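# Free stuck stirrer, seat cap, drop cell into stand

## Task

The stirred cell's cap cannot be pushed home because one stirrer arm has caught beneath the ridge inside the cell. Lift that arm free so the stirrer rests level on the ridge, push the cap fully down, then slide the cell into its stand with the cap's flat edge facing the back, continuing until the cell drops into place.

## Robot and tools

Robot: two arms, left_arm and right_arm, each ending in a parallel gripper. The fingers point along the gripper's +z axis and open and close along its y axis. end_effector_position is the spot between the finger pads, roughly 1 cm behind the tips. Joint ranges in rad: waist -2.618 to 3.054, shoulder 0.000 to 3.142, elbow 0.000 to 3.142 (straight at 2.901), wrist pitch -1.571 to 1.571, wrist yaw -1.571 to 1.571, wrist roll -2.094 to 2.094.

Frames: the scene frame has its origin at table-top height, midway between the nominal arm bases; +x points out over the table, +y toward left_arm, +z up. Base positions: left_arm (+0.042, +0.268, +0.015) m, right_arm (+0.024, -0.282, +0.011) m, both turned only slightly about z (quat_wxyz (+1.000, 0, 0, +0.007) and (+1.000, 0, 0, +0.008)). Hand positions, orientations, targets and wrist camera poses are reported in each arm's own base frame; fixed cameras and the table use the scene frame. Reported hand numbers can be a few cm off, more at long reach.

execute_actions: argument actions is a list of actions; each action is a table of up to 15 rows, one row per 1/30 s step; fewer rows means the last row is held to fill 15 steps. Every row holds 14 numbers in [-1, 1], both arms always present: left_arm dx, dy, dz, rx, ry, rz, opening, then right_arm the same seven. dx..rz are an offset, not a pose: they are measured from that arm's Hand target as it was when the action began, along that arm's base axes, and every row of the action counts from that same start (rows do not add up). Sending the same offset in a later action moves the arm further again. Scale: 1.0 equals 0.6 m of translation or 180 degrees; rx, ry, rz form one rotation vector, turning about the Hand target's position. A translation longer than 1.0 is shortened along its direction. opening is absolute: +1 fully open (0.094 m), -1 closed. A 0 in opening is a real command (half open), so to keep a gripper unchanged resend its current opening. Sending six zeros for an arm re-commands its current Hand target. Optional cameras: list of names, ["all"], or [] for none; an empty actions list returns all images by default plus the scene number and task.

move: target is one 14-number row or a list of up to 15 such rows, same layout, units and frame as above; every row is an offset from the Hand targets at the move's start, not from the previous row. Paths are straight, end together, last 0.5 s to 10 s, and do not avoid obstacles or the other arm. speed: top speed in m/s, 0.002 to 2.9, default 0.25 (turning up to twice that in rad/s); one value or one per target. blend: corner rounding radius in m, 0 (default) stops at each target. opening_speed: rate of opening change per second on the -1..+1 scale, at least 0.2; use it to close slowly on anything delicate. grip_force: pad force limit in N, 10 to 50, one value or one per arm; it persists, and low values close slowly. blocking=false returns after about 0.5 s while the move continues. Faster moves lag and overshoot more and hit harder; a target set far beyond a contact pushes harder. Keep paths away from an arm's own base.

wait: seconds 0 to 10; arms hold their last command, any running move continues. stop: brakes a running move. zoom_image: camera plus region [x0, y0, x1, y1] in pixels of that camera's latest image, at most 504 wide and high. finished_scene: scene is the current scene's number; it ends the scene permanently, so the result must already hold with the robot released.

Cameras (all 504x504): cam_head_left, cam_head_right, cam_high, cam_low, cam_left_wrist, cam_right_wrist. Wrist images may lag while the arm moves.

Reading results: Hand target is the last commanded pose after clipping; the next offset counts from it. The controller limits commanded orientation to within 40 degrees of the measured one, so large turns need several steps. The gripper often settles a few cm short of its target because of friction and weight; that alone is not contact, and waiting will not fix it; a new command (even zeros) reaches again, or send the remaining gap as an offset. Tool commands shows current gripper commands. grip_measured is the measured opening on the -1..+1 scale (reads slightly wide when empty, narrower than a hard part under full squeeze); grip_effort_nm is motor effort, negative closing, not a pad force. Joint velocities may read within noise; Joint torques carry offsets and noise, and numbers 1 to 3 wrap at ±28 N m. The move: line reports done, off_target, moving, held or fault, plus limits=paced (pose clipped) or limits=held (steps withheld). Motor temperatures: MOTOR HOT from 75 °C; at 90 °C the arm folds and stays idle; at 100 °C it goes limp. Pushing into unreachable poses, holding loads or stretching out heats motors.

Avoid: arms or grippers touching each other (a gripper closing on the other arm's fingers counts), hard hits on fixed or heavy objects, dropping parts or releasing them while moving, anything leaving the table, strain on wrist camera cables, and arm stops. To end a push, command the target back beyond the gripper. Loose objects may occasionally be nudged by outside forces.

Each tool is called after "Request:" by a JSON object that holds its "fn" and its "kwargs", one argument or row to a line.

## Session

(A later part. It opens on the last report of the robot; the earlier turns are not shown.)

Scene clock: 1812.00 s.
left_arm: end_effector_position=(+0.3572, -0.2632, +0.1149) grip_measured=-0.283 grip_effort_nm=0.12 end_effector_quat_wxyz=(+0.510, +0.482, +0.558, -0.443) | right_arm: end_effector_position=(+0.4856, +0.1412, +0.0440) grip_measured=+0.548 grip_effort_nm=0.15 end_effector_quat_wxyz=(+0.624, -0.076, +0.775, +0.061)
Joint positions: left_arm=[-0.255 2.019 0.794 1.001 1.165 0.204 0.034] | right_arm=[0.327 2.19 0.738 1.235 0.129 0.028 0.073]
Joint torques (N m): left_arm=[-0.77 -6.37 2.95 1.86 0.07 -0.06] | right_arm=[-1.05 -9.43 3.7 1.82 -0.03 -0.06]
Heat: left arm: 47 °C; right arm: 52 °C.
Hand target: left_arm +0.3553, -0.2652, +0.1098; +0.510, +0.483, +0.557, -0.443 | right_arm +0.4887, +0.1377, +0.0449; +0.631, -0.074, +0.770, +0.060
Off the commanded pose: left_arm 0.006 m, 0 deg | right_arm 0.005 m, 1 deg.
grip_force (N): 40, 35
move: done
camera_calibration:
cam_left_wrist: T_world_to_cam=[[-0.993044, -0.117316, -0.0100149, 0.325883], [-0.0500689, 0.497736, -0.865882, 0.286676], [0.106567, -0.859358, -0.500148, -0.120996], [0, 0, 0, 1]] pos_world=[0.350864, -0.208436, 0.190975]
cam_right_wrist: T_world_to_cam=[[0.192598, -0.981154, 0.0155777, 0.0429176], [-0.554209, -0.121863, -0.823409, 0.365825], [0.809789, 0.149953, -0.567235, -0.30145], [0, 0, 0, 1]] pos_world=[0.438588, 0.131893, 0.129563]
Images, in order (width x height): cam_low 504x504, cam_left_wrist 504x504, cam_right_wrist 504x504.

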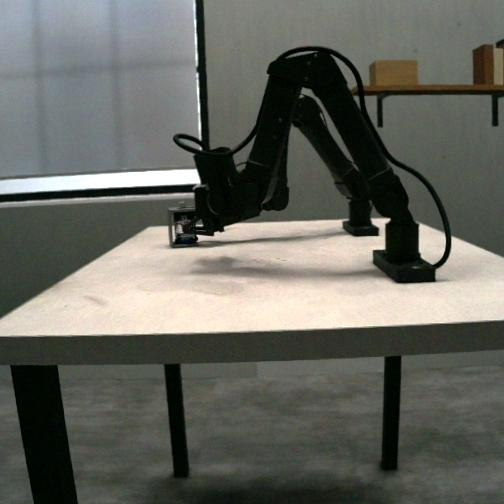

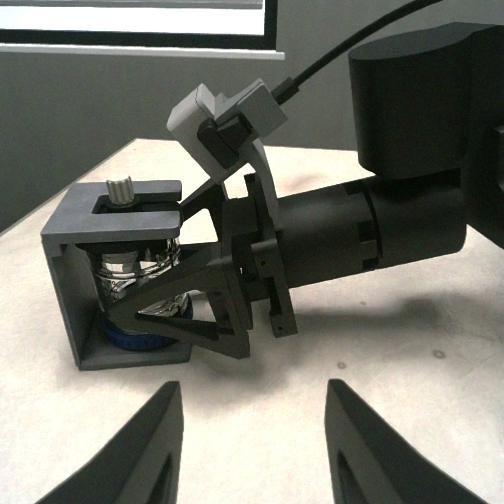

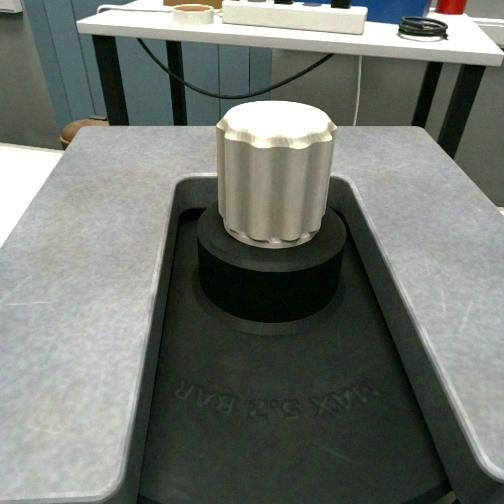

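Request:
{"fn": "move", "kwargs": {
  "target": [0,0,0,0,0,0,-0.28,0,-0.003,0,0,0,0,0.14],
  "opening_speed": 0.3,
  "cameras": ["cam_left_wrist","cam_right_wrist"]
}}

Request:
{"fn": "zoom_image", "kwargs": {
  "camera": "cam_left_wrist",
  "region": [40, 160, 240, 370]
}}

Scene clock: 1821.63 s.
left_arm: end_effector_position=(+0.3572, -0.2632, +0.1149) grip_measured=-0.283 grip_effort_nm=0.12 end_effector_quat_wxyz=(+0.510, +0.482, +0.558, -0.443) | right_arm: end_effector_position=(+0.4863, +0.1398, +0.0445) grip_measured=+0.215 grip_effort_nm=-0.73 end_effector_quat_wxyz=(+0.625, -0.076, +0.774, +0.063)
Joint positions: left_arm=[-0.255 2.019 0.794 1.001 1.165 0.204 0.034] | right_arm=[0.32 2.19 0.738 1.237 0.118 0.028 0.057]
Joint torques (N m): left_arm=[-0.68 -6.26 2.8 1.84 0.08 -0.02] | right_arm=[-0.87 -9.5 3.56 1.85 0.01 -0.06]
Heat: left arm: 47 °C; right arm: 52 °C.
Hand target: left_arm +0.3553, -0.2652, +0.1098; +0.510, +0.483, +0.557, -0.443 | right_arm +0.4887, +0.1359, +0.0449; +0.631, -0.074, +0.770, +0.060
Off the commanded pose: left_arm 0.006 m, 0 deg | right_arm 0.005 m, 1 deg.
grip_force (N): 40, 35
move: done
camera_calibration:
cam_left_wrist: T_world_to_cam=[[-0.993044, -0.117316, -0.0100149, 0.325883], [-0.0500689, 0.497736, -0.865882, 0.286676], [0.106567, -0.859358, -0.500148, -0.120996], [0, 0, 0, 1]] pos_world=[0.350864, -0.208436, 0.190975]
cam_right_wrist: T_world_to_cam=[[0.196218, -0.980468, 0.0134291, 0.0396211], [-0.552502, -0.121864, -0.824555, 0.365663], [0.810086, 0.154373, -0.565623, -0.302352], [0, 0, 0, 1]] pos_world=[0.439187, 0.130083, 0.12996]
Images, in order (width x height): cam_left_wrist 504x504, cam_right_wrist 504x504.

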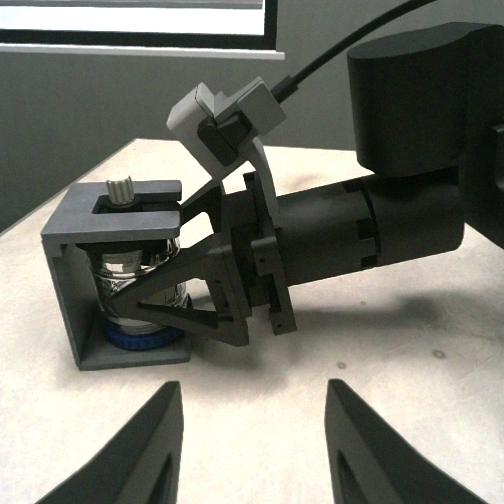

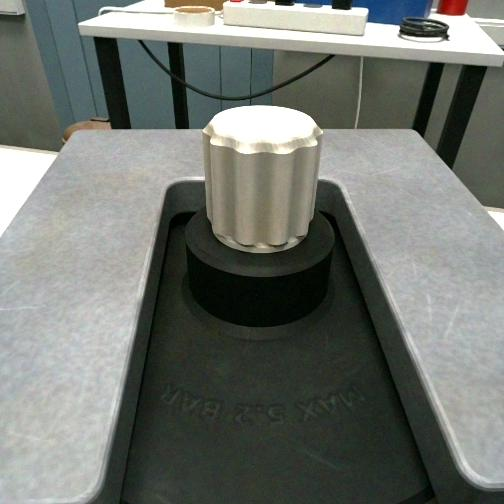

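Scaled by 2.400 from the camera's 504x504 image, which has a finer 720x720 frame.

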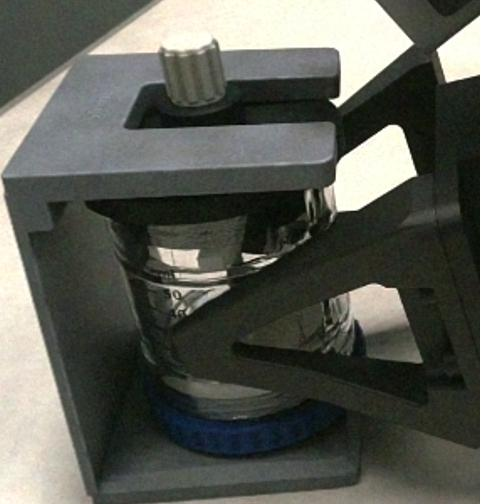

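Request:
{"fn": "move", "kwargs": {
  "target": [0,0,0,0,0,0,-0.28,0,0.002,0.003,0.0056,-0.0328,0,0.14],
  "speed": 0.04,
  "cameras": ["cam_left_wrist","cam_low","cam_right_wrist"]
}}

Request:
{"fn": "zoom_image", "kwargs": {
  "camera": "cam_left_wrist",
  "region": [40, 160, 240, 370]
}}

Request:
{"fn": "zoom_image", "kwargs": {
  "camera": "cam_low",
  "region": [160, 190, 240, 255]
}}

Scene clock: 1830.67 s.
left_arm: end_effector_position=(+0.3572, -0.2632, +0.1149) grip_measured=-0.283 grip_effort_nm=0.12 end_effector_quat_wxyz=(+0.510, +0.482, +0.558, -0.443) | right_arm: end_effector_position=(+0.4869, +0.1398, +0.0431) grip_measured=+0.215 grip_effort_nm=-0.73 end_effector_quat_wxyz=(+0.659, -0.075, +0.745, +0.066)
Joint positions: left_arm=[-0.255 2.019 0.794 1.001 1.165 0.204 0.034] | right_arm=[0.32 2.289 0.738 1.428 0.119 0.014 0.057]
Joint torques (N m): left_arm=[-0.55 -6.49 2.88 1.84 0.08 -0.03] | right_arm=[-0.49 -9.63 3.21 2.01 0.07 -0.07]
Heat: left arm: 47 °C; right arm: 52 °C.
Hand target: left_arm +0.3553, -0.2652, +0.1098; +0.510, +0.483, +0.557, -0.443 | right_arm +0.4887, +0.1370, +0.0466; +0.671, -0.071, +0.736, +0.063
Off the commanded pose: left_arm 0.006 m, 0 deg | right_arm 0.005 m, 2 deg.
grip_force (N): 40, 35
move: done
camera_calibration:
cam_left_wrist: T_world_to_cam=[[-0.993044, -0.117316, -0.0100149, 0.325883], [-0.0500689, 0.497736, -0.865882, 0.286676], [0.106567, -0.859358, -0.500148, -0.120996], [0, 0, 0, 1]] pos_world=[0.350864, -0.208436, 0.190975]
cam_right_wrist: T_world_to_cam=[[0.196351, -0.98041, 0.0155398, 0.0394169], [-0.476284, -0.109217, -0.872482, 0.328103], [0.857088, 0.163912, -0.488399, -0.331126], [0, 0, 0, 1]] pos_world=[0.432335, 0.128755, 0.12393]
Images, in order (width x height): cam_low 504x504, cam_left_wrist 504x504, cam_right_wrist 504x504.

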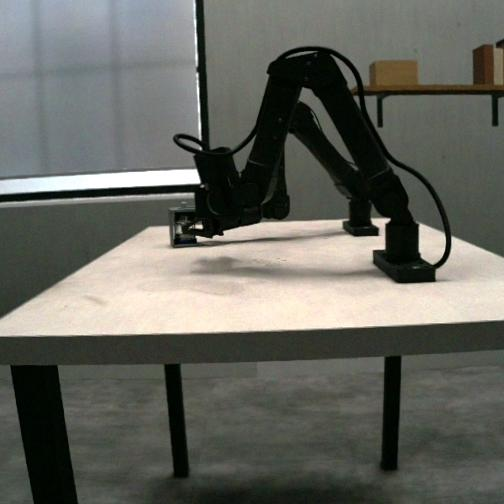

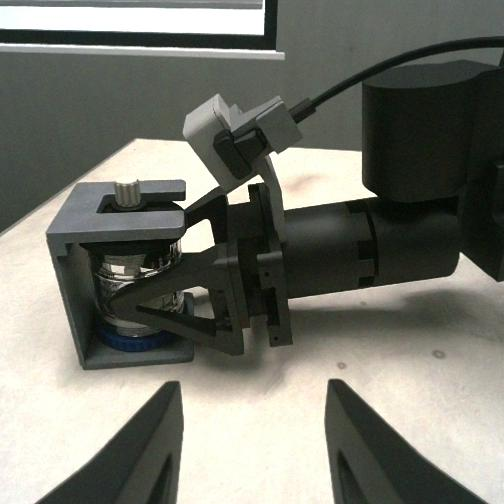

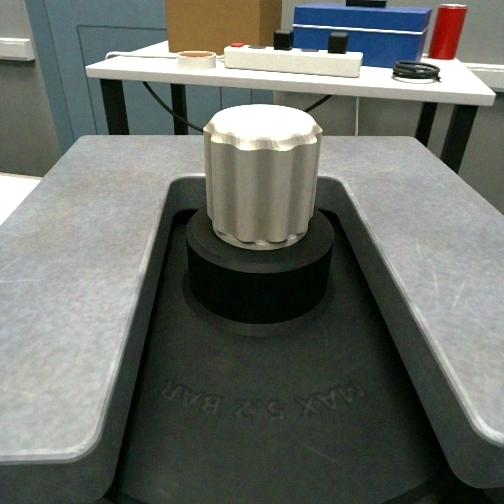

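Scaled by 2.400 from the camera's 504x504 image, which has a finer 720x720 frame.

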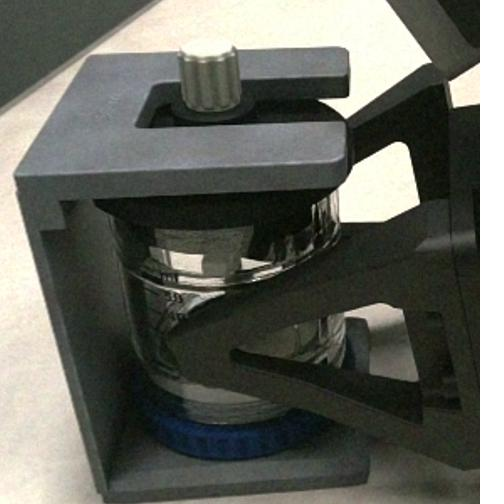

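Scaled by 6.300 from the camera's 504x504 image, which has a finer 720x720 frame.

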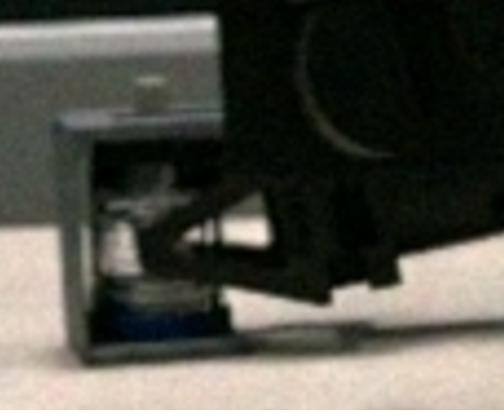

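Request:
{"fn": "move", "kwargs": {
  "target": [0,0,0,0,0,0,-0.28,0.012,0.002,0.001,0,0,0,0.14],
  "speed": 0.03,
  "cameras": ["cam_left_wrist","cam_low","cam_right_wrist"]
}}

Request:
{"fn": "zoom_image", "kwargs": {
  "camera": "cam_left_wrist",
  "region": [40, 160, 240, 370]
}}

Request:
{"fn": "zoom_image", "kwargs": {
  "camera": "cam_low",
  "region": [160, 190, 240, 255]
}}

Scene clock: 1837.97 s.
left_arm: end_effector_position=(+0.3572, -0.2632, +0.1149) grip_measured=-0.283 grip_effort_nm=0.12 end_effector_quat_wxyz=(+0.510, +0.482, +0.558, -0.443) | right_arm: end_effector_position=(+0.4890, +0.1406, +0.0434) grip_measured=+0.215 grip_effort_nm=-0.73 end_effector_quat_wxyz=(+0.661, -0.075, +0.744, +0.066)
Joint positions: left_arm=[-0.255 2.019 0.794 1.001 1.165 0.204 0.034] | right_arm=[0.32 2.295 0.748 1.428 0.119 0.013 0.057]
Joint torques (N m): left_arm=[-0.81 -6.41 2.92 1.85 0.08 -0.02] | right_arm=[-0.79 -9.69 4.75 1.75 0.03 -0.07]
Heat: left arm: 47 °C; right arm: 53 °C.
Hand target: left_arm +0.3553, -0.2652, +0.1098; +0.510, +0.483, +0.557, -0.443 | right_arm +0.4959, +0.1382, +0.0473; +0.671, -0.071, +0.736, +0.063
Off the commanded pose: left_arm 0.006 m, 0 deg | right_arm 0.008 m, 2 deg.
grip_force (N): 40, 35
move: done
camera_calibration:
cam_left_wrist: T_world_to_cam=[[-0.993044, -0.117316, -0.0100149, 0.325883], [-0.0500689, 0.497736, -0.865882, 0.286676], [0.106567, -0.859358, -0.500148, -0.120996], [0, 0, 0, 1]] pos_world=[0.350864, -0.208436, 0.190975]
cam_right_wrist: T_world_to_cam=[[0.196402, -0.98039, 0.0161823, 0.0396464], [-0.472614, -0.109113, -0.874489, 0.32767], [0.859105, 0.164103, -0.484776, -0.334131], [0, 0, 0, 1]] pos_world=[0.434129, 0.129454, 0.123924]
Images, in order (width x height): cam_low 504x504, cam_left_wrist 504x504, cam_right_wrist 504x504.

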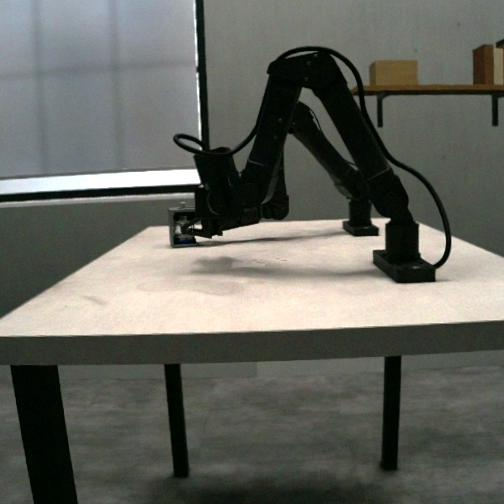

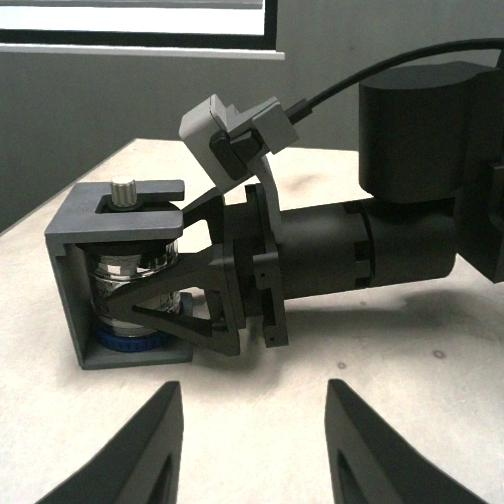

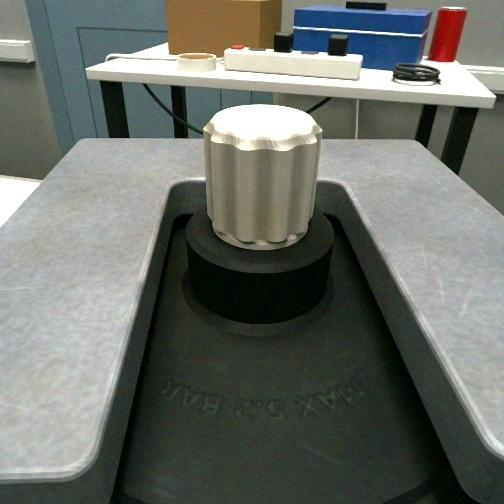

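Scaled by 2.400 from the camera's 504x504 image, which has a finer 720x720 frame.

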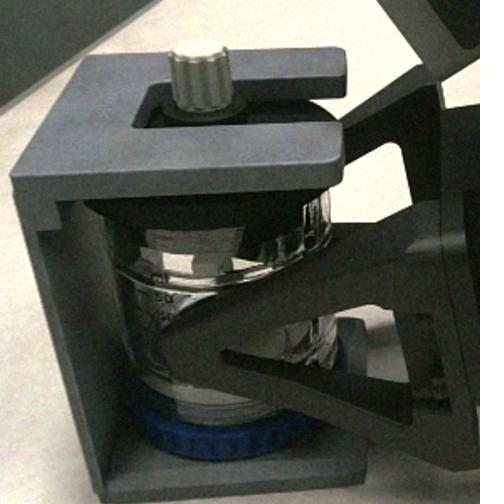

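Scaled by 6.300 from the camera's 504x504 image, which has a finer 720x720 frame.

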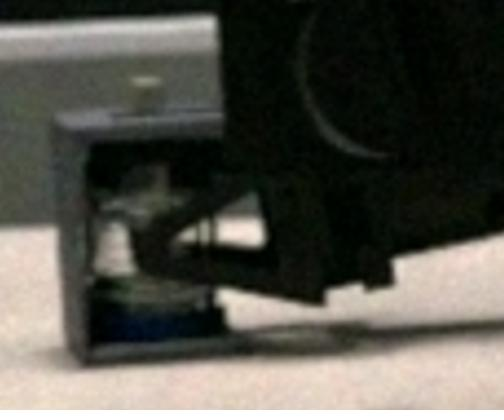

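Request:
{"fn": "move", "kwargs": {
  "target": [0,0,0,0,0,0,-0.28,0.014,0.0024,0,0,0,0,0.14],
  "speed": 0.03,
  "cameras": ["cam_left_wrist","cam_low","cam_right_wrist"]
}}

Request:
{"fn": "zoom_image", "kwargs": {
  "camera": "cam_left_wrist",
  "region": [40, 160, 240, 370]
}}

Request:
{"fn": "zoom_image", "kwargs": {
  "camera": "cam_low",
  "region": [160, 190, 240, 255]
}}

Scene clock: 1844.03 s.
left_arm: end_effector_position=(+0.3572, -0.2632, +0.1149) grip_measured=-0.283 grip_effort_nm=0.13 end_effector_quat_wxyz=(+0.510, +0.482, +0.558, -0.443) | right_arm: end_effector_position=(+0.4969, +0.1432, +0.0437) grip_measured=+0.215 grip_effort_nm=-0.73 end_effector_quat_wxyz=(+0.662, -0.075, +0.743, +0.066)
Joint positions: left_arm=[-0.255 2.019 0.794 1.001 1.165 0.204 0.034] | right_arm=[0.32 2.306 0.784 1.407 0.119 0.013 0.057]
Joint torques (N m): left_arm=[-0.64 -6.34 2.99 1.83 0.08 -0.05] | right_arm=[-1.1 -10.02 4.94 1.7 0.01 -0.07]
Heat: left arm: 47 °C; right arm: 52 °C.
Hand target: left_arm +0.3553, -0.2652, +0.1098; +0.510, +0.483, +0.557, -0.443 | right_arm +0.5044, +0.1397, +0.0474; +0.671, -0.072, +0.736, +0.062
Off the commanded pose: left_arm 0.006 m, 0 deg | right_arm 0.009 m, 1 deg.
grip_force (N): 40, 35
move: done
camera_calibration:
cam_left_wrist: T_world_to_cam=[[-0.993044, -0.117316, -0.0100149, 0.325883], [-0.0500689, 0.497736, -0.865882, 0.286676], [0.106567, -0.859358, -0.500148, -0.120996], [0, 0, 0, 1]] pos_world=[0.350864, -0.208436, 0.190975]
cam_right_wrist: T_world_to_cam=[[0.196473, -0.98037, 0.0165246, 0.0406252], [-0.470222, -0.108998, -0.875791, 0.330717], [0.860401, 0.164299, -0.482407, -0.341928], [0, 0, 0, 1]] pos_world=[0.441724, 0.132054, 0.12402]
Images, in order (width x height): cam_low 504x504, cam_left_wrist 504x504, cam_right_wrist 504x504.

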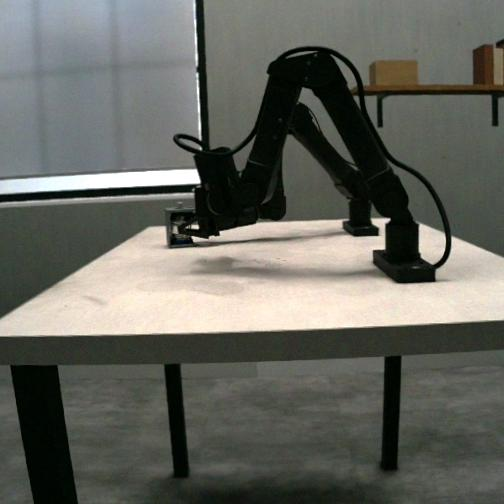

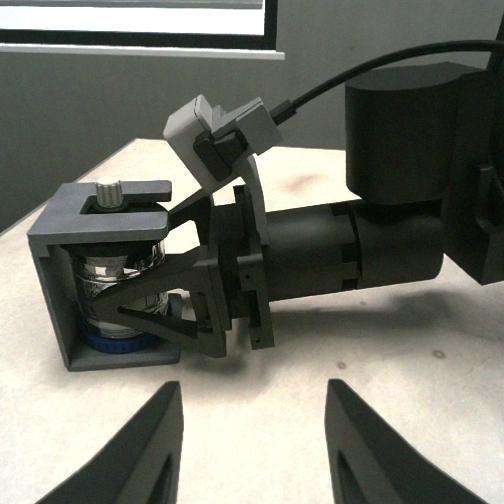

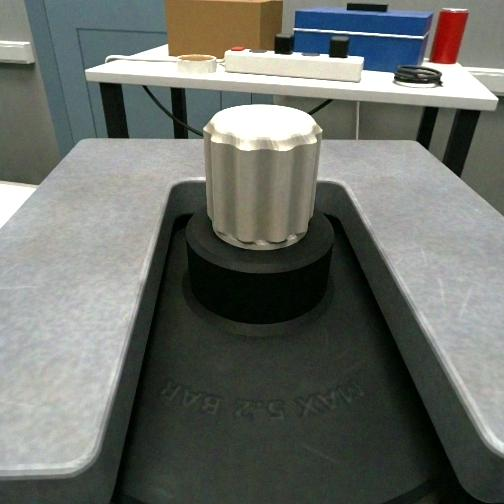

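Scaled by 2.400 from the camera's 504x504 image, which has a finer 720x720 frame.

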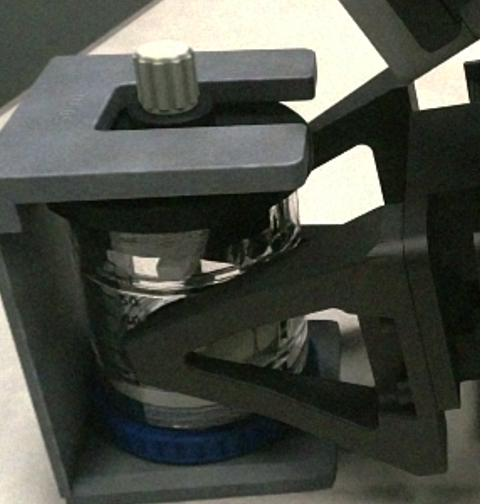

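Scaled by 6.300 from the camera's 504x504 image, which has a finer 720x720 frame.

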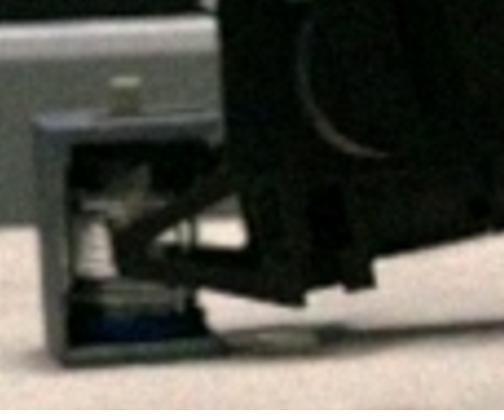

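Request:
{"fn": "move", "kwargs": {
  "target": [0,0,0,0,0,0,-0.28,0,0,0,0,0,0,0.5],
  "opening_speed": 0.4,
  "cameras": ["cam_left_wrist","cam_low","cam_right_wrist"]
}}

Request:
{"fn": "zoom_image", "kwargs": {
  "camera": "cam_left_wrist",
  "region": [10, 160, 210, 370]
}}

Request:
{"fn": "zoom_image", "kwargs": {
  "camera": "cam_low",
  "region": [160, 200, 210, 255]
}}

Scene clock: 1854.20 s.
left_arm: end_effector_position=(+0.3572, -0.2632, +0.1149) grip_measured=-0.283 grip_effort_nm=0.12 end_effector_quat_wxyz=(+0.510, +0.482, +0.558, -0.443) | right_arm: end_effector_position=(+0.4983, +0.1436, +0.0453) grip_measured=+0.498 grip_effort_nm=0.15 end_effector_quat_wxyz=(+0.664, -0.075, +0.741, +0.066)
Joint positions: left_arm=[-0.255 2.019 0.794 1.001 1.165 0.204 0.034] | right_arm=[0.32 2.306 0.79 1.406 0.119 0.013 0.07]
Joint torques (N m): left_arm=[-0.68 -6.35 3.03 1.82 0.09 -0.07] | right_arm=[-1.09 -10.03 4.52 1.71 0 -0.07]
Heat: left arm: 47 °C; right arm: 52 °C.
Hand target: left_arm +0.3553, -0.2652, +0.1098; +0.510, +0.483, +0.557, -0.443 | right_arm +0.5043, +0.1396, +0.0473; +0.671, -0.071, +0.736, +0.063
Off the commanded pose: left_arm 0.006 m, 0 deg | right_arm 0.008 m, 1 deg.
grip_force (N): 40, 35
move: done
camera_calibration:
cam_left_wrist: T_world_to_cam=[[-0.993044, -0.117316, -0.0100149, 0.325883], [-0.0500689, 0.497736, -0.865882, 0.286676], [0.106567, -0.859358, -0.500148, -0.120996], [0, 0, 0, 1]] pos_world=[0.350864, -0.208436, 0.190975]
cam_right_wrist: T_world_to_cam=[[0.19641, -0.980392, 0.0159445, 0.0408806], [-0.466119, -0.107663, -0.878147, 0.330796], [0.862645, 0.165045, -0.478126, -0.343891], [0, 0, 0, 1]] pos_world=[0.442817, 0.132451, 0.125412]
Images, in order (width x height): cam_low 504x504, cam_left_wrist 504x504, cam_right_wrist 504x504.

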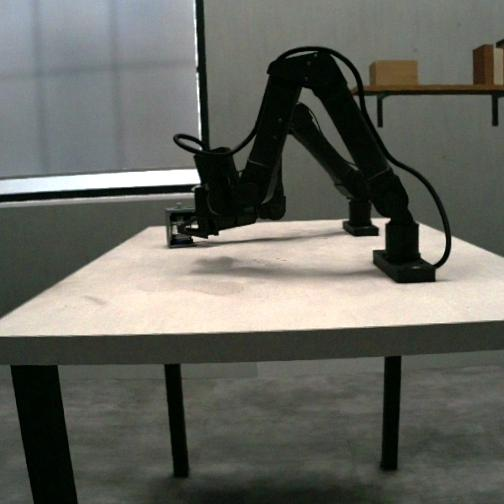

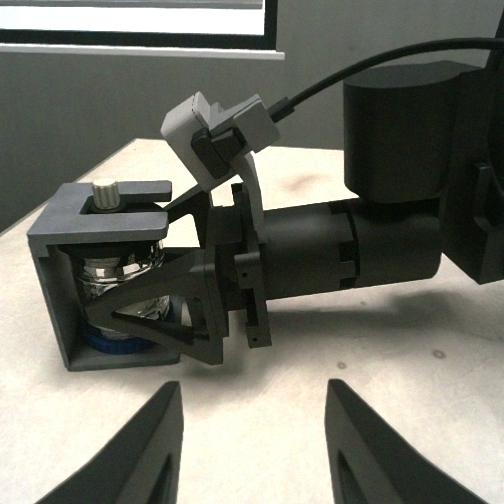

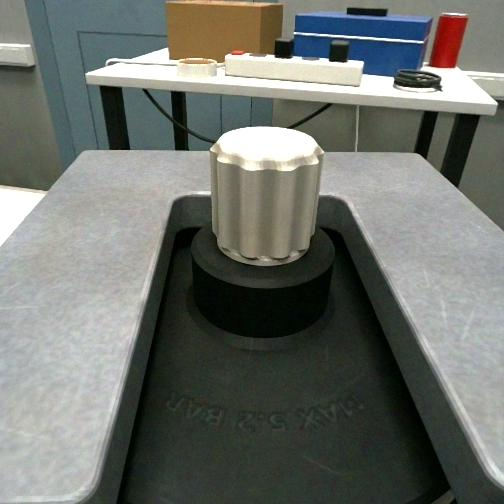

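Scaled by 2.400 from the camera's 504x504 image, which has a finer 720x720 frame.

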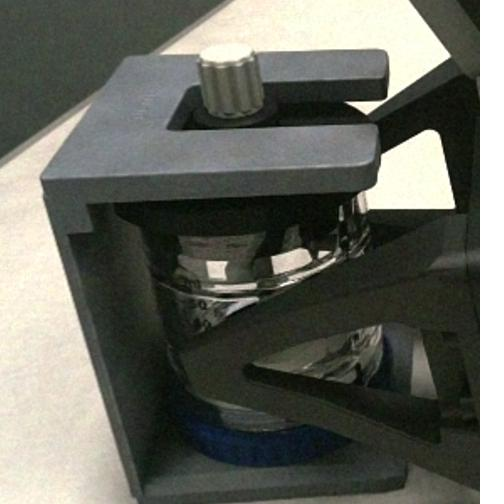

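Scaled by 9.164 from the camera's 504x504 image, which has a finer 720x720 frame.

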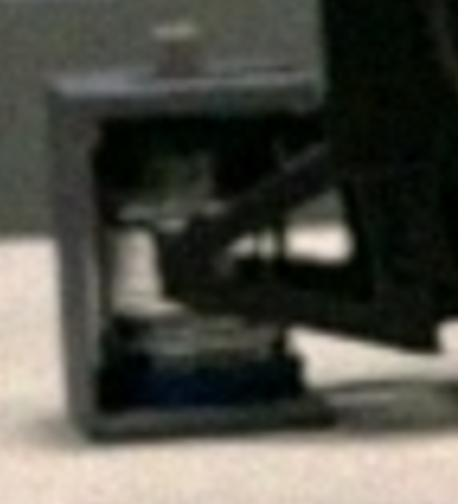

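Request:
{"fn": "move", "kwargs": {
  "target": [0,0,0,0,0,0,-0.28,-0.15,-0.0256,0.004,0,0,0,0.55],
  "speed": 0.1,
  "cameras": ["cam_left_wrist","cam_low","cam_right_wrist"]
}}

Request:
{"fn": "zoom_image", "kwargs": {
  "camera": "cam_left_wrist",
  "region": [10, 160, 210, 370]
}}

Request:
{"fn": "zoom_image", "kwargs": {
  "camera": "cam_low",
  "region": [160, 200, 210, 255]
}}

Request:
{"fn": "zoom_image", "kwargs": {
  "camera": "cam_right_wrist",
  "region": [100, 0, 430, 300]
}}

Scene clock: 1863.07 s.
left_arm: end_effector_position=(+0.3572, -0.2632, +0.1149) grip_measured=-0.283 grip_effort_nm=0.13 end_effector_quat_wxyz=(+0.510, +0.482, +0.558, -0.443) | right_arm: end_effector_position=(+0.4106, +0.1204, +0.0186) grip_measured=+0.548 grip_effort_nm=0.15 end_effector_quat_wxyz=(+0.611, -0.082, +0.786, +0.048)
Joint positions: left_arm=[-0.255 2.019 0.794 1.001 1.165 0.204 0.034] | right_arm=[0.352 2.193 0.433 1.505 0.164 0.016 0.073]
Joint torques (N m): left_arm=[-0.61 -6.41 2.81 1.79 0.1 -0.08] | right_arm=[0.64 -12.42 1.59 2.3 0.04 0.07]
Heat: left arm: 47 °C; right arm: 52 °C.
Hand target: left_arm +0.3553, -0.2652, +0.1098; +0.510, +0.483, +0.557, -0.443 | right_arm +0.4143, +0.1243, +0.0497; +0.671, -0.072, +0.736, +0.063
Off the commanded pose: left_arm 0.006 m, 0 deg | right_arm 0.032 m, 9 deg.
joint sent to its limit (right arm) — joint 4 (wrist pitch), upper limit. The joint targets are off in orientation, not in position.
grip_force (N): 40, 35
move: off_target (right_arm)
camera_calibration:
cam_left_wrist: T_world_to_cam=[[-0.993044, -0.117316, -0.0100149, 0.325883], [-0.0500689, 0.497736, -0.865882, 0.286676], [0.106567, -0.859358, -0.500148, -0.120996], [0, 0, 0, 1]] pos_world=[0.350864, -0.208436, 0.190975]
cam_right_wrist: T_world_to_cam=[[0.187039, -0.981499, 0.0409335, 0.0392132], [-0.580582, -0.144059, -0.801356, 0.313872], [0.792427, 0.12612, -0.596785, -0.241471], [0, 0, 0, 1]] pos_world=[0.366243, 0.114158, 0.105812]
Images, in order (width x height): cam_low 504x504, cam_left_wrist 504x504, cam_right_wrist 504x504.

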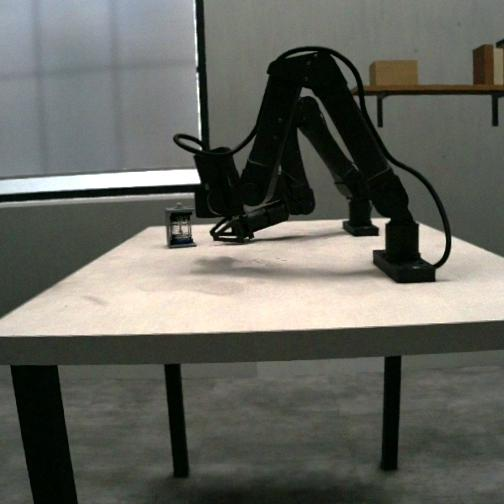

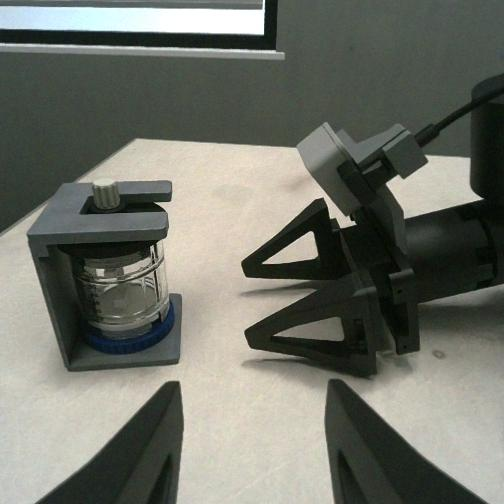

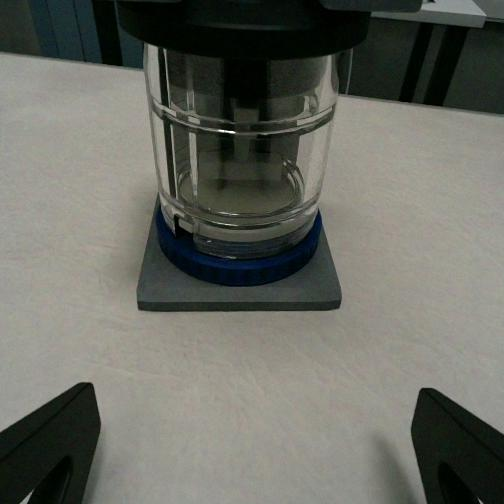

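Scaled by 2.400 from the camera's 504x504 image, which has a finer 720x720 frame.

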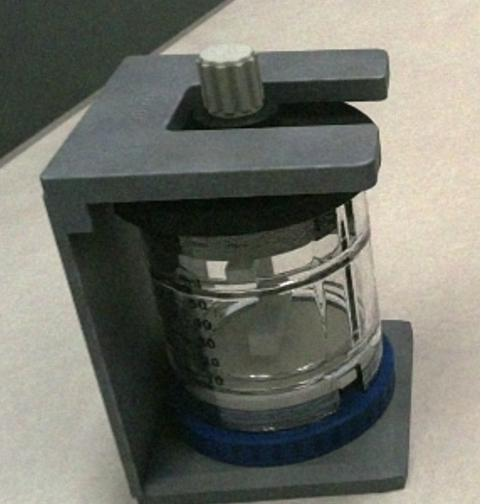

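Scaled by 9.164 from the camera's 504x504 image, which has a finer 720x720 frame.

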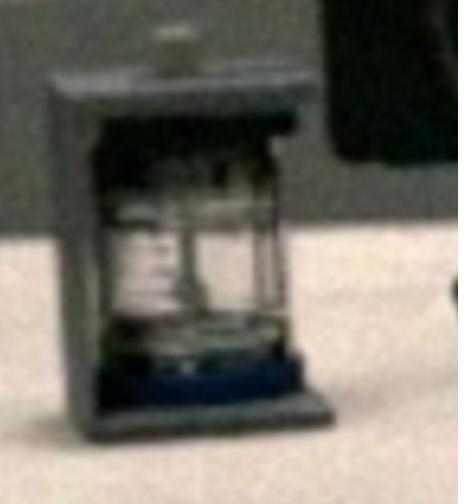

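Scaled by 1.527 from the camera's 504x504 image, which has a finer 720x720 frame.

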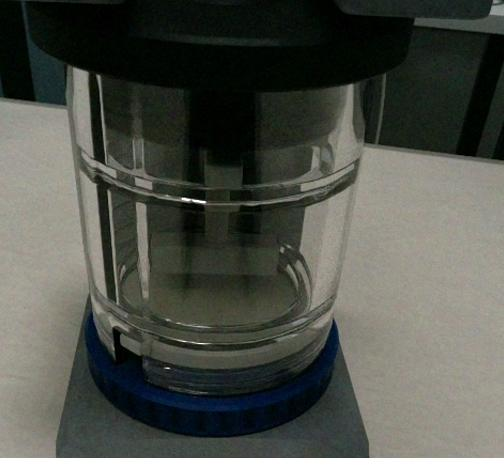

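Request:
{"fn": "zoom_image", "kwargs": {
  "camera": "cam_left_wrist",
  "region": [60, 280, 200, 380]
}}

Request:
{"fn": "zoom_image", "kwargs": {
  "camera": "cam_right_wrist",
  "region": [120, 190, 360, 330]
}}

Request:
{"fn": "zoom_image", "kwargs": {
  "camera": "cam_left_wrist",
  "region": [40, 170, 180, 270]
}}

Scaled by 3.600 from the camera's 504x504 image, which has a finer 720x720 frame.

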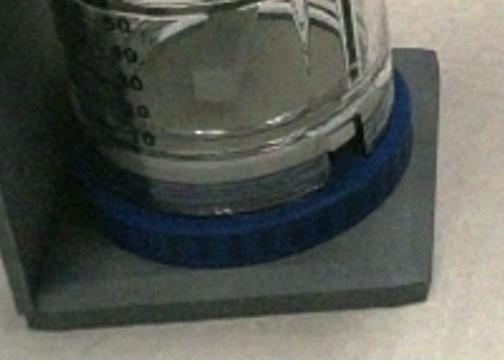

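Scaled by 2.100 from the camera's 504x504 image, which has a finer 720x720 frame.

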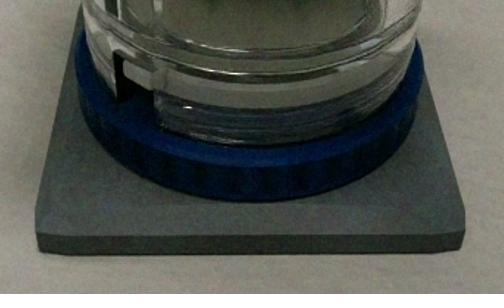

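Scaled by 3.600 from the camera's 504x504 image, which has a finer 720x720 frame.

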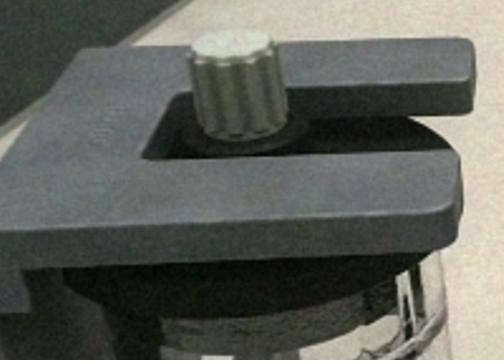

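Request:
{"fn": "move", "kwargs": {
  "target": [
    [0,0,0,0,0,0,-0.28,-0.02,-0.0034,0.25,0,0,0,0.55],
    [0,0,0,0,0,0,-0.28,0.10,0.022,0.2,-0.066,0.382,0,-1]
  ],
  "speed": 0.2,
  "cameras": ["cam_left_wrist","cam_low","cam_right_wrist"]
}}

Request:
{"fn": "zoom_image", "kwargs": {
  "camera": "cam_low",
  "region": [160, 200, 210, 255]
}}

Scene clock: 1915.47 s.
left_arm: end_effector_position=(+0.3572, -0.2632, +0.1149) grip_measured=-0.283 grip_effort_nm=0.13 end_effector_quat_wxyz=(+0.510, +0.482, +0.558, -0.443) | right_arm: end_effector_position=(+0.4696, +0.1399, +0.1691) grip_measured=-0.992 grip_effort_nm=-0.39 end_effector_quat_wxyz=(+0.127, -0.095, +0.987, +0.017)
Joint positions: left_arm=[-0.255 2.019 0.794 1.001 1.165 0.204 0.034] | right_arm=[0.293 2.281 2.417 -1.451 0.016 0.099 0]
Joint torques (N m): left_arm=[-0.68 -6.31 2.91 1.83 0.06 -0.06] | right_arm=[-0.95 -12.21 7.24 0.49 -0.05 0.04]
Heat: left arm: 47 °C; right arm: 53 °C.
Hand target: left_arm +0.3553, -0.2652, +0.1098; +0.510, +0.483, +0.557, -0.443 | right_arm +0.4743, +0.1376, +0.1698; +0.129, -0.089, +0.988, +0.020
Off the commanded pose: left_arm 0.006 m, 0 deg | right_arm 0.005 m, 1 deg.
grip_force (N): 40, 35
move: done
camera_calibration:
cam_left_wrist: T_world_to_cam=[[-0.993044, -0.117316, -0.0100149, 0.325883], [-0.0500689, 0.497736, -0.865882, 0.286676], [0.106567, -0.859358, -0.500148, -0.120996], [0, 0, 0, 1]] pos_world=[0.350864, -0.208436, 0.190975]
cam_right_wrist: T_world_to_cam=[[0.205011, -0.978757, -0.00205623, 0.0395838], [-0.970172, -0.20349, 0.131752, 0.505055], [-0.129372, -0.0250158, -0.991281, 0.319849], [0, 0, 0, 1]] pos_world=[0.523255, 0.149518, 0.250599]
Images, in order (width x height): cam_low 504x504, cam_left_wrist 504x504, cam_right_wrist 504x504.

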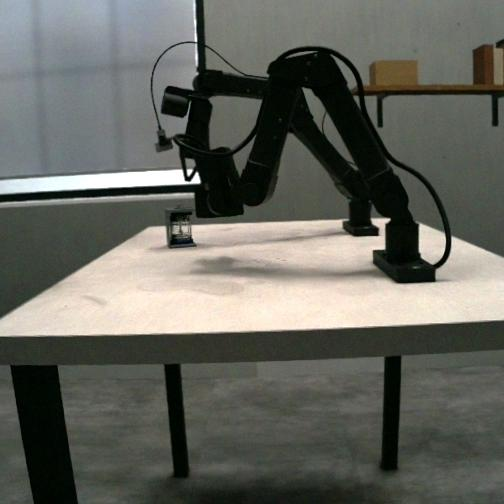

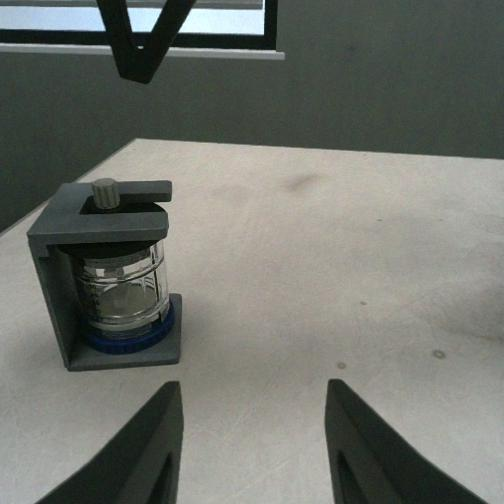

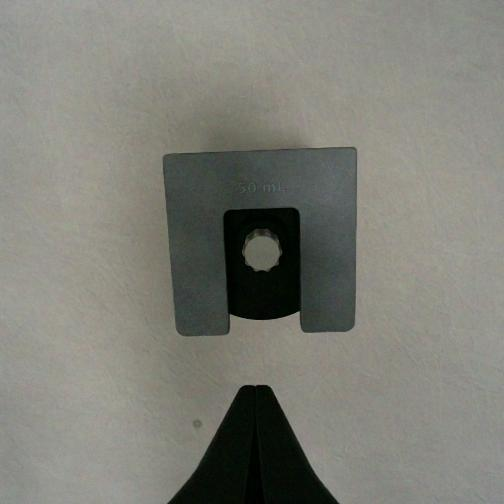

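Scaled by 9.164 from the camera's 504x504 image, which has a finer 720x720 frame.

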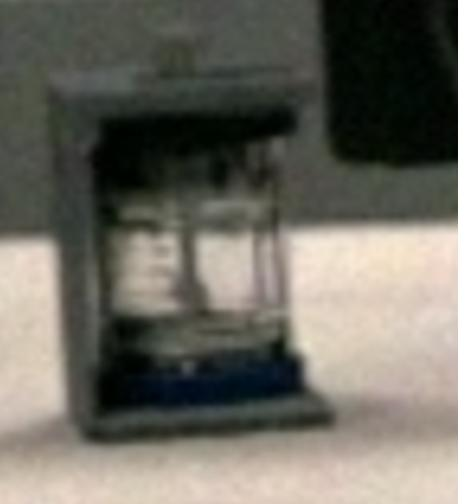

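Request:
{"fn": "zoom_image", "kwargs": {
  "camera": "cam_right_wrist",
  "region": [150, 140, 370, 345]
}}

Scaled by 2.291 from the camera's 504x504 image, which has a finer 720x720 frame.

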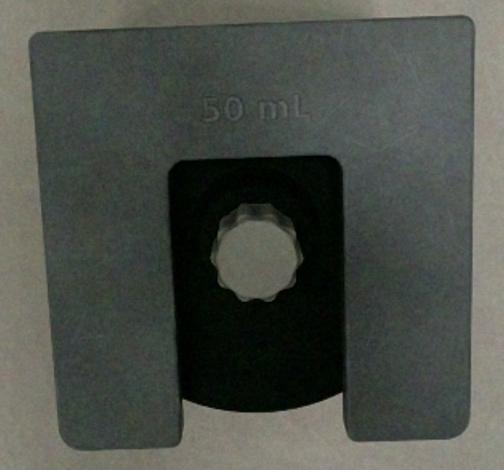

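Request:
{"fn": "move", "kwargs": {
  "target": [0,0,0,0,0,0,-0.28,0.050,0.008,-0.075,0,0,0,-1],
  "speed": 0.1,
  "cameras": ["cam_left_wrist","cam_low","cam_right_wrist"]
}}

Request:
{"fn": "zoom_image", "kwargs": {
  "camera": "cam_left_wrist",
  "region": [10, 90, 210, 370]
}}

Scene clock: 1943.27 s.
left_arm: end_effector_position=(+0.3572, -0.2632, +0.1149) grip_measured=-0.283 grip_effort_nm=0.13 end_effector_quat_wxyz=(+0.510, +0.482, +0.558, -0.443) | right_arm: end_effector_position=(+0.4931, +0.1426, +0.1206) grip_measured=-0.992 grip_effort_nm=-0.38 end_effector_quat_wxyz=(+0.111, -0.091, +0.990, +0.014)
Joint positions: left_arm=[-0.255 2.019 0.794 1.001 1.165 0.204 0.034] | right_arm=[0.285 2.404 2.44 -1.384 0.014 0.099 0]
Joint torques (N m): left_arm=[-0.72 -6.35 2.95 1.85 0.07 -0.05] | right_arm=[-0.94 -13.65 7.36 0.72 -0.05 -0.05]
Heat: left arm: 47 °C; right arm: 46 °C.
Hand target: left_arm +0.3553, -0.2652, +0.1098; +0.510, +0.483, +0.557, -0.443 | right_arm +0.5044, +0.1423, +0.1248; +0.129, -0.089, +0.987, +0.020
Off the commanded pose: left_arm 0.006 m, 0 deg | right_arm 0.012 m, 2 deg.
grip_force (N): 40, 35
move: off_target (right_arm)
camera_calibration:
cam_left_wrist: T_world_to_cam=[[-0.993044, -0.117316, -0.0100149, 0.325883], [-0.0500689, 0.497736, -0.865882, 0.286676], [0.106567, -0.859358, -0.500148, -0.120996], [0, 0, 0, 1]] pos_world=[0.350864, -0.208436, 0.190975]
cam_right_wrist: T_world_to_cam=[[0.196713, -0.980461, -0.000739658, 0.0415172], [-0.967128, -0.194162, 0.164207, 0.528052], [-0.161142, -0.0315863, -0.986426, 0.290996], [0, 0, 0, 1]] pos_world=[0.549419, 0.152425, 0.200367]
Images, in order (width x height): cam_low 504x504, cam_left_wrist 504x504, cam_right_wrist 504x504.

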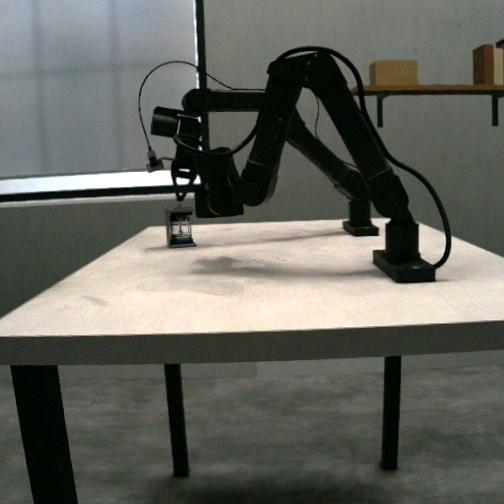

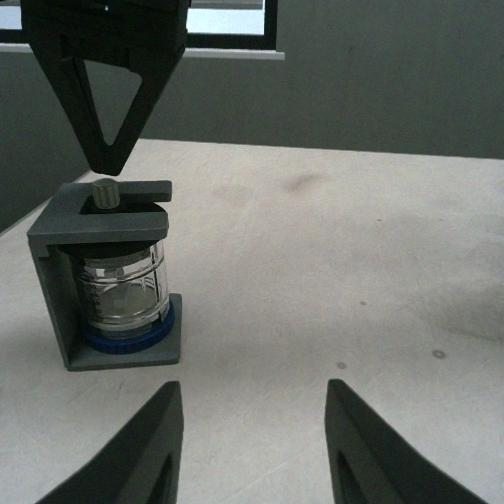

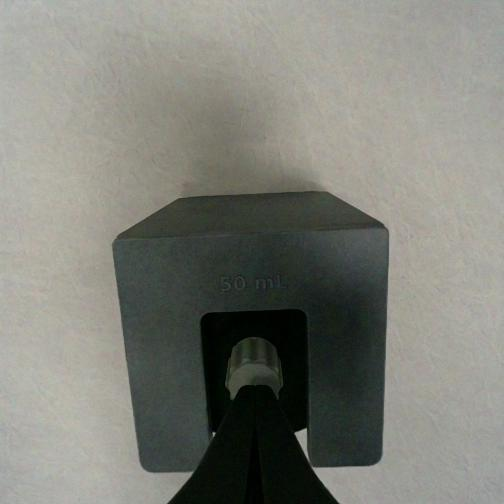

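Scaled by 1.800 from the camera's 504x504 image, which has a finer 720x720 frame.

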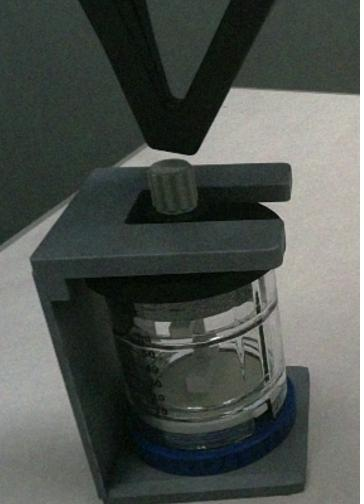

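Request:
{"fn": "move", "kwargs": {
  "target": [0,0,0,0,0,0,-0.28,0.005,0.001,-0.02,0,0,0,-1],
  "speed": 0.03,
  "cameras": ["cam_left_wrist","cam_low"]
}}

Request:
{"fn": "zoom_image", "kwargs": {
  "camera": "cam_left_wrist",
  "region": [10, 160, 210, 370]
}}

Request:
{"fn": "zoom_image", "kwargs": {
  "camera": "cam_low",
  "region": [160, 200, 210, 255]
}}

Scene clock: 1949.70 s.
left_arm: end_effector_position=(+0.3572, -0.2632, +0.1149) grip_measured=-0.283 grip_effort_nm=0.13 end_effector_quat_wxyz=(+0.510, +0.482, +0.558, -0.443) | right_arm: end_effector_position=(+0.5023, +0.1454, +0.1207) grip_measured=-0.992 grip_effort_nm=-0.38 end_effector_quat_wxyz=(+0.129, -0.091, +0.987, +0.018)
Joint positions: left_arm=[-0.255 2.019 0.794 1.001 1.165 0.204 0.034] | right_arm=[0.285 2.404 2.431 -1.338 0.014 0.099 0]
Joint torques (N m): left_arm=[-0.7 -6.41 3 1.81 0.1 -0.05] | right_arm=[-0.98 -13.67 4.56 0.75 -0.04 -0.05]
Heat: left arm: 47 °C; right arm: 46 °C.
Hand target: left_arm +0.3553, -0.2652, +0.1098; +0.510, +0.483, +0.557, -0.443 | right_arm +0.5073, +0.1429, +0.1127; +0.129, -0.089, +0.988, +0.020
Off the commanded pose: left_arm 0.006 m, 0 deg | right_arm 0.010 m, 0 deg.
grip_force (N): 40, 35
move: done
camera_calibration:
cam_left_wrist: T_world_to_cam=[[-0.993044, -0.117316, -0.0100149, 0.325883], [-0.0500689, 0.497736, -0.865882, 0.286676], [0.106567, -0.859358, -0.500148, -0.120996], [0, 0, 0, 1]] pos_world=[0.350864, -0.208436, 0.190975]
Images, in order (width x height): cam_low 504x504, cam_left_wrist 504x504.

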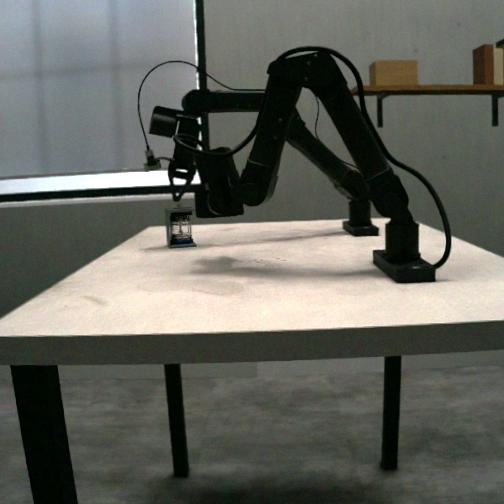

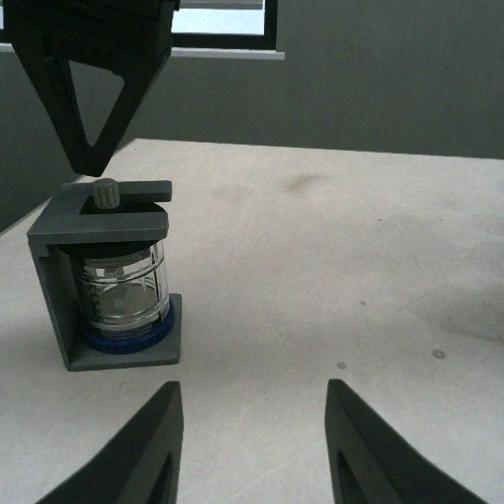

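Scaled by 2.400 from the camera's 504x504 image, which has a finer 720x720 frame.

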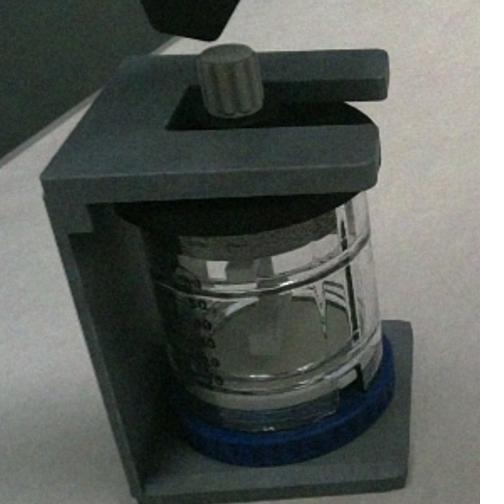

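Scaled by 9.164 from the camera's 504x504 image, which has a finer 720x720 frame.

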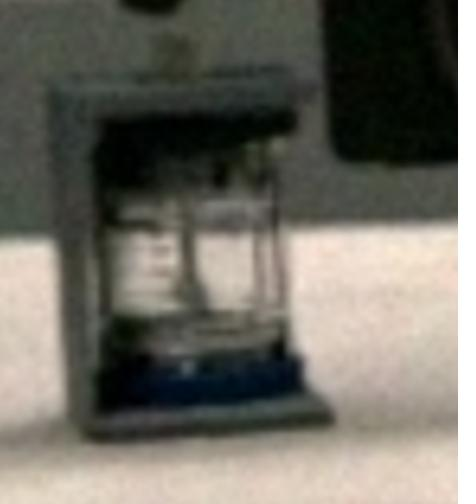

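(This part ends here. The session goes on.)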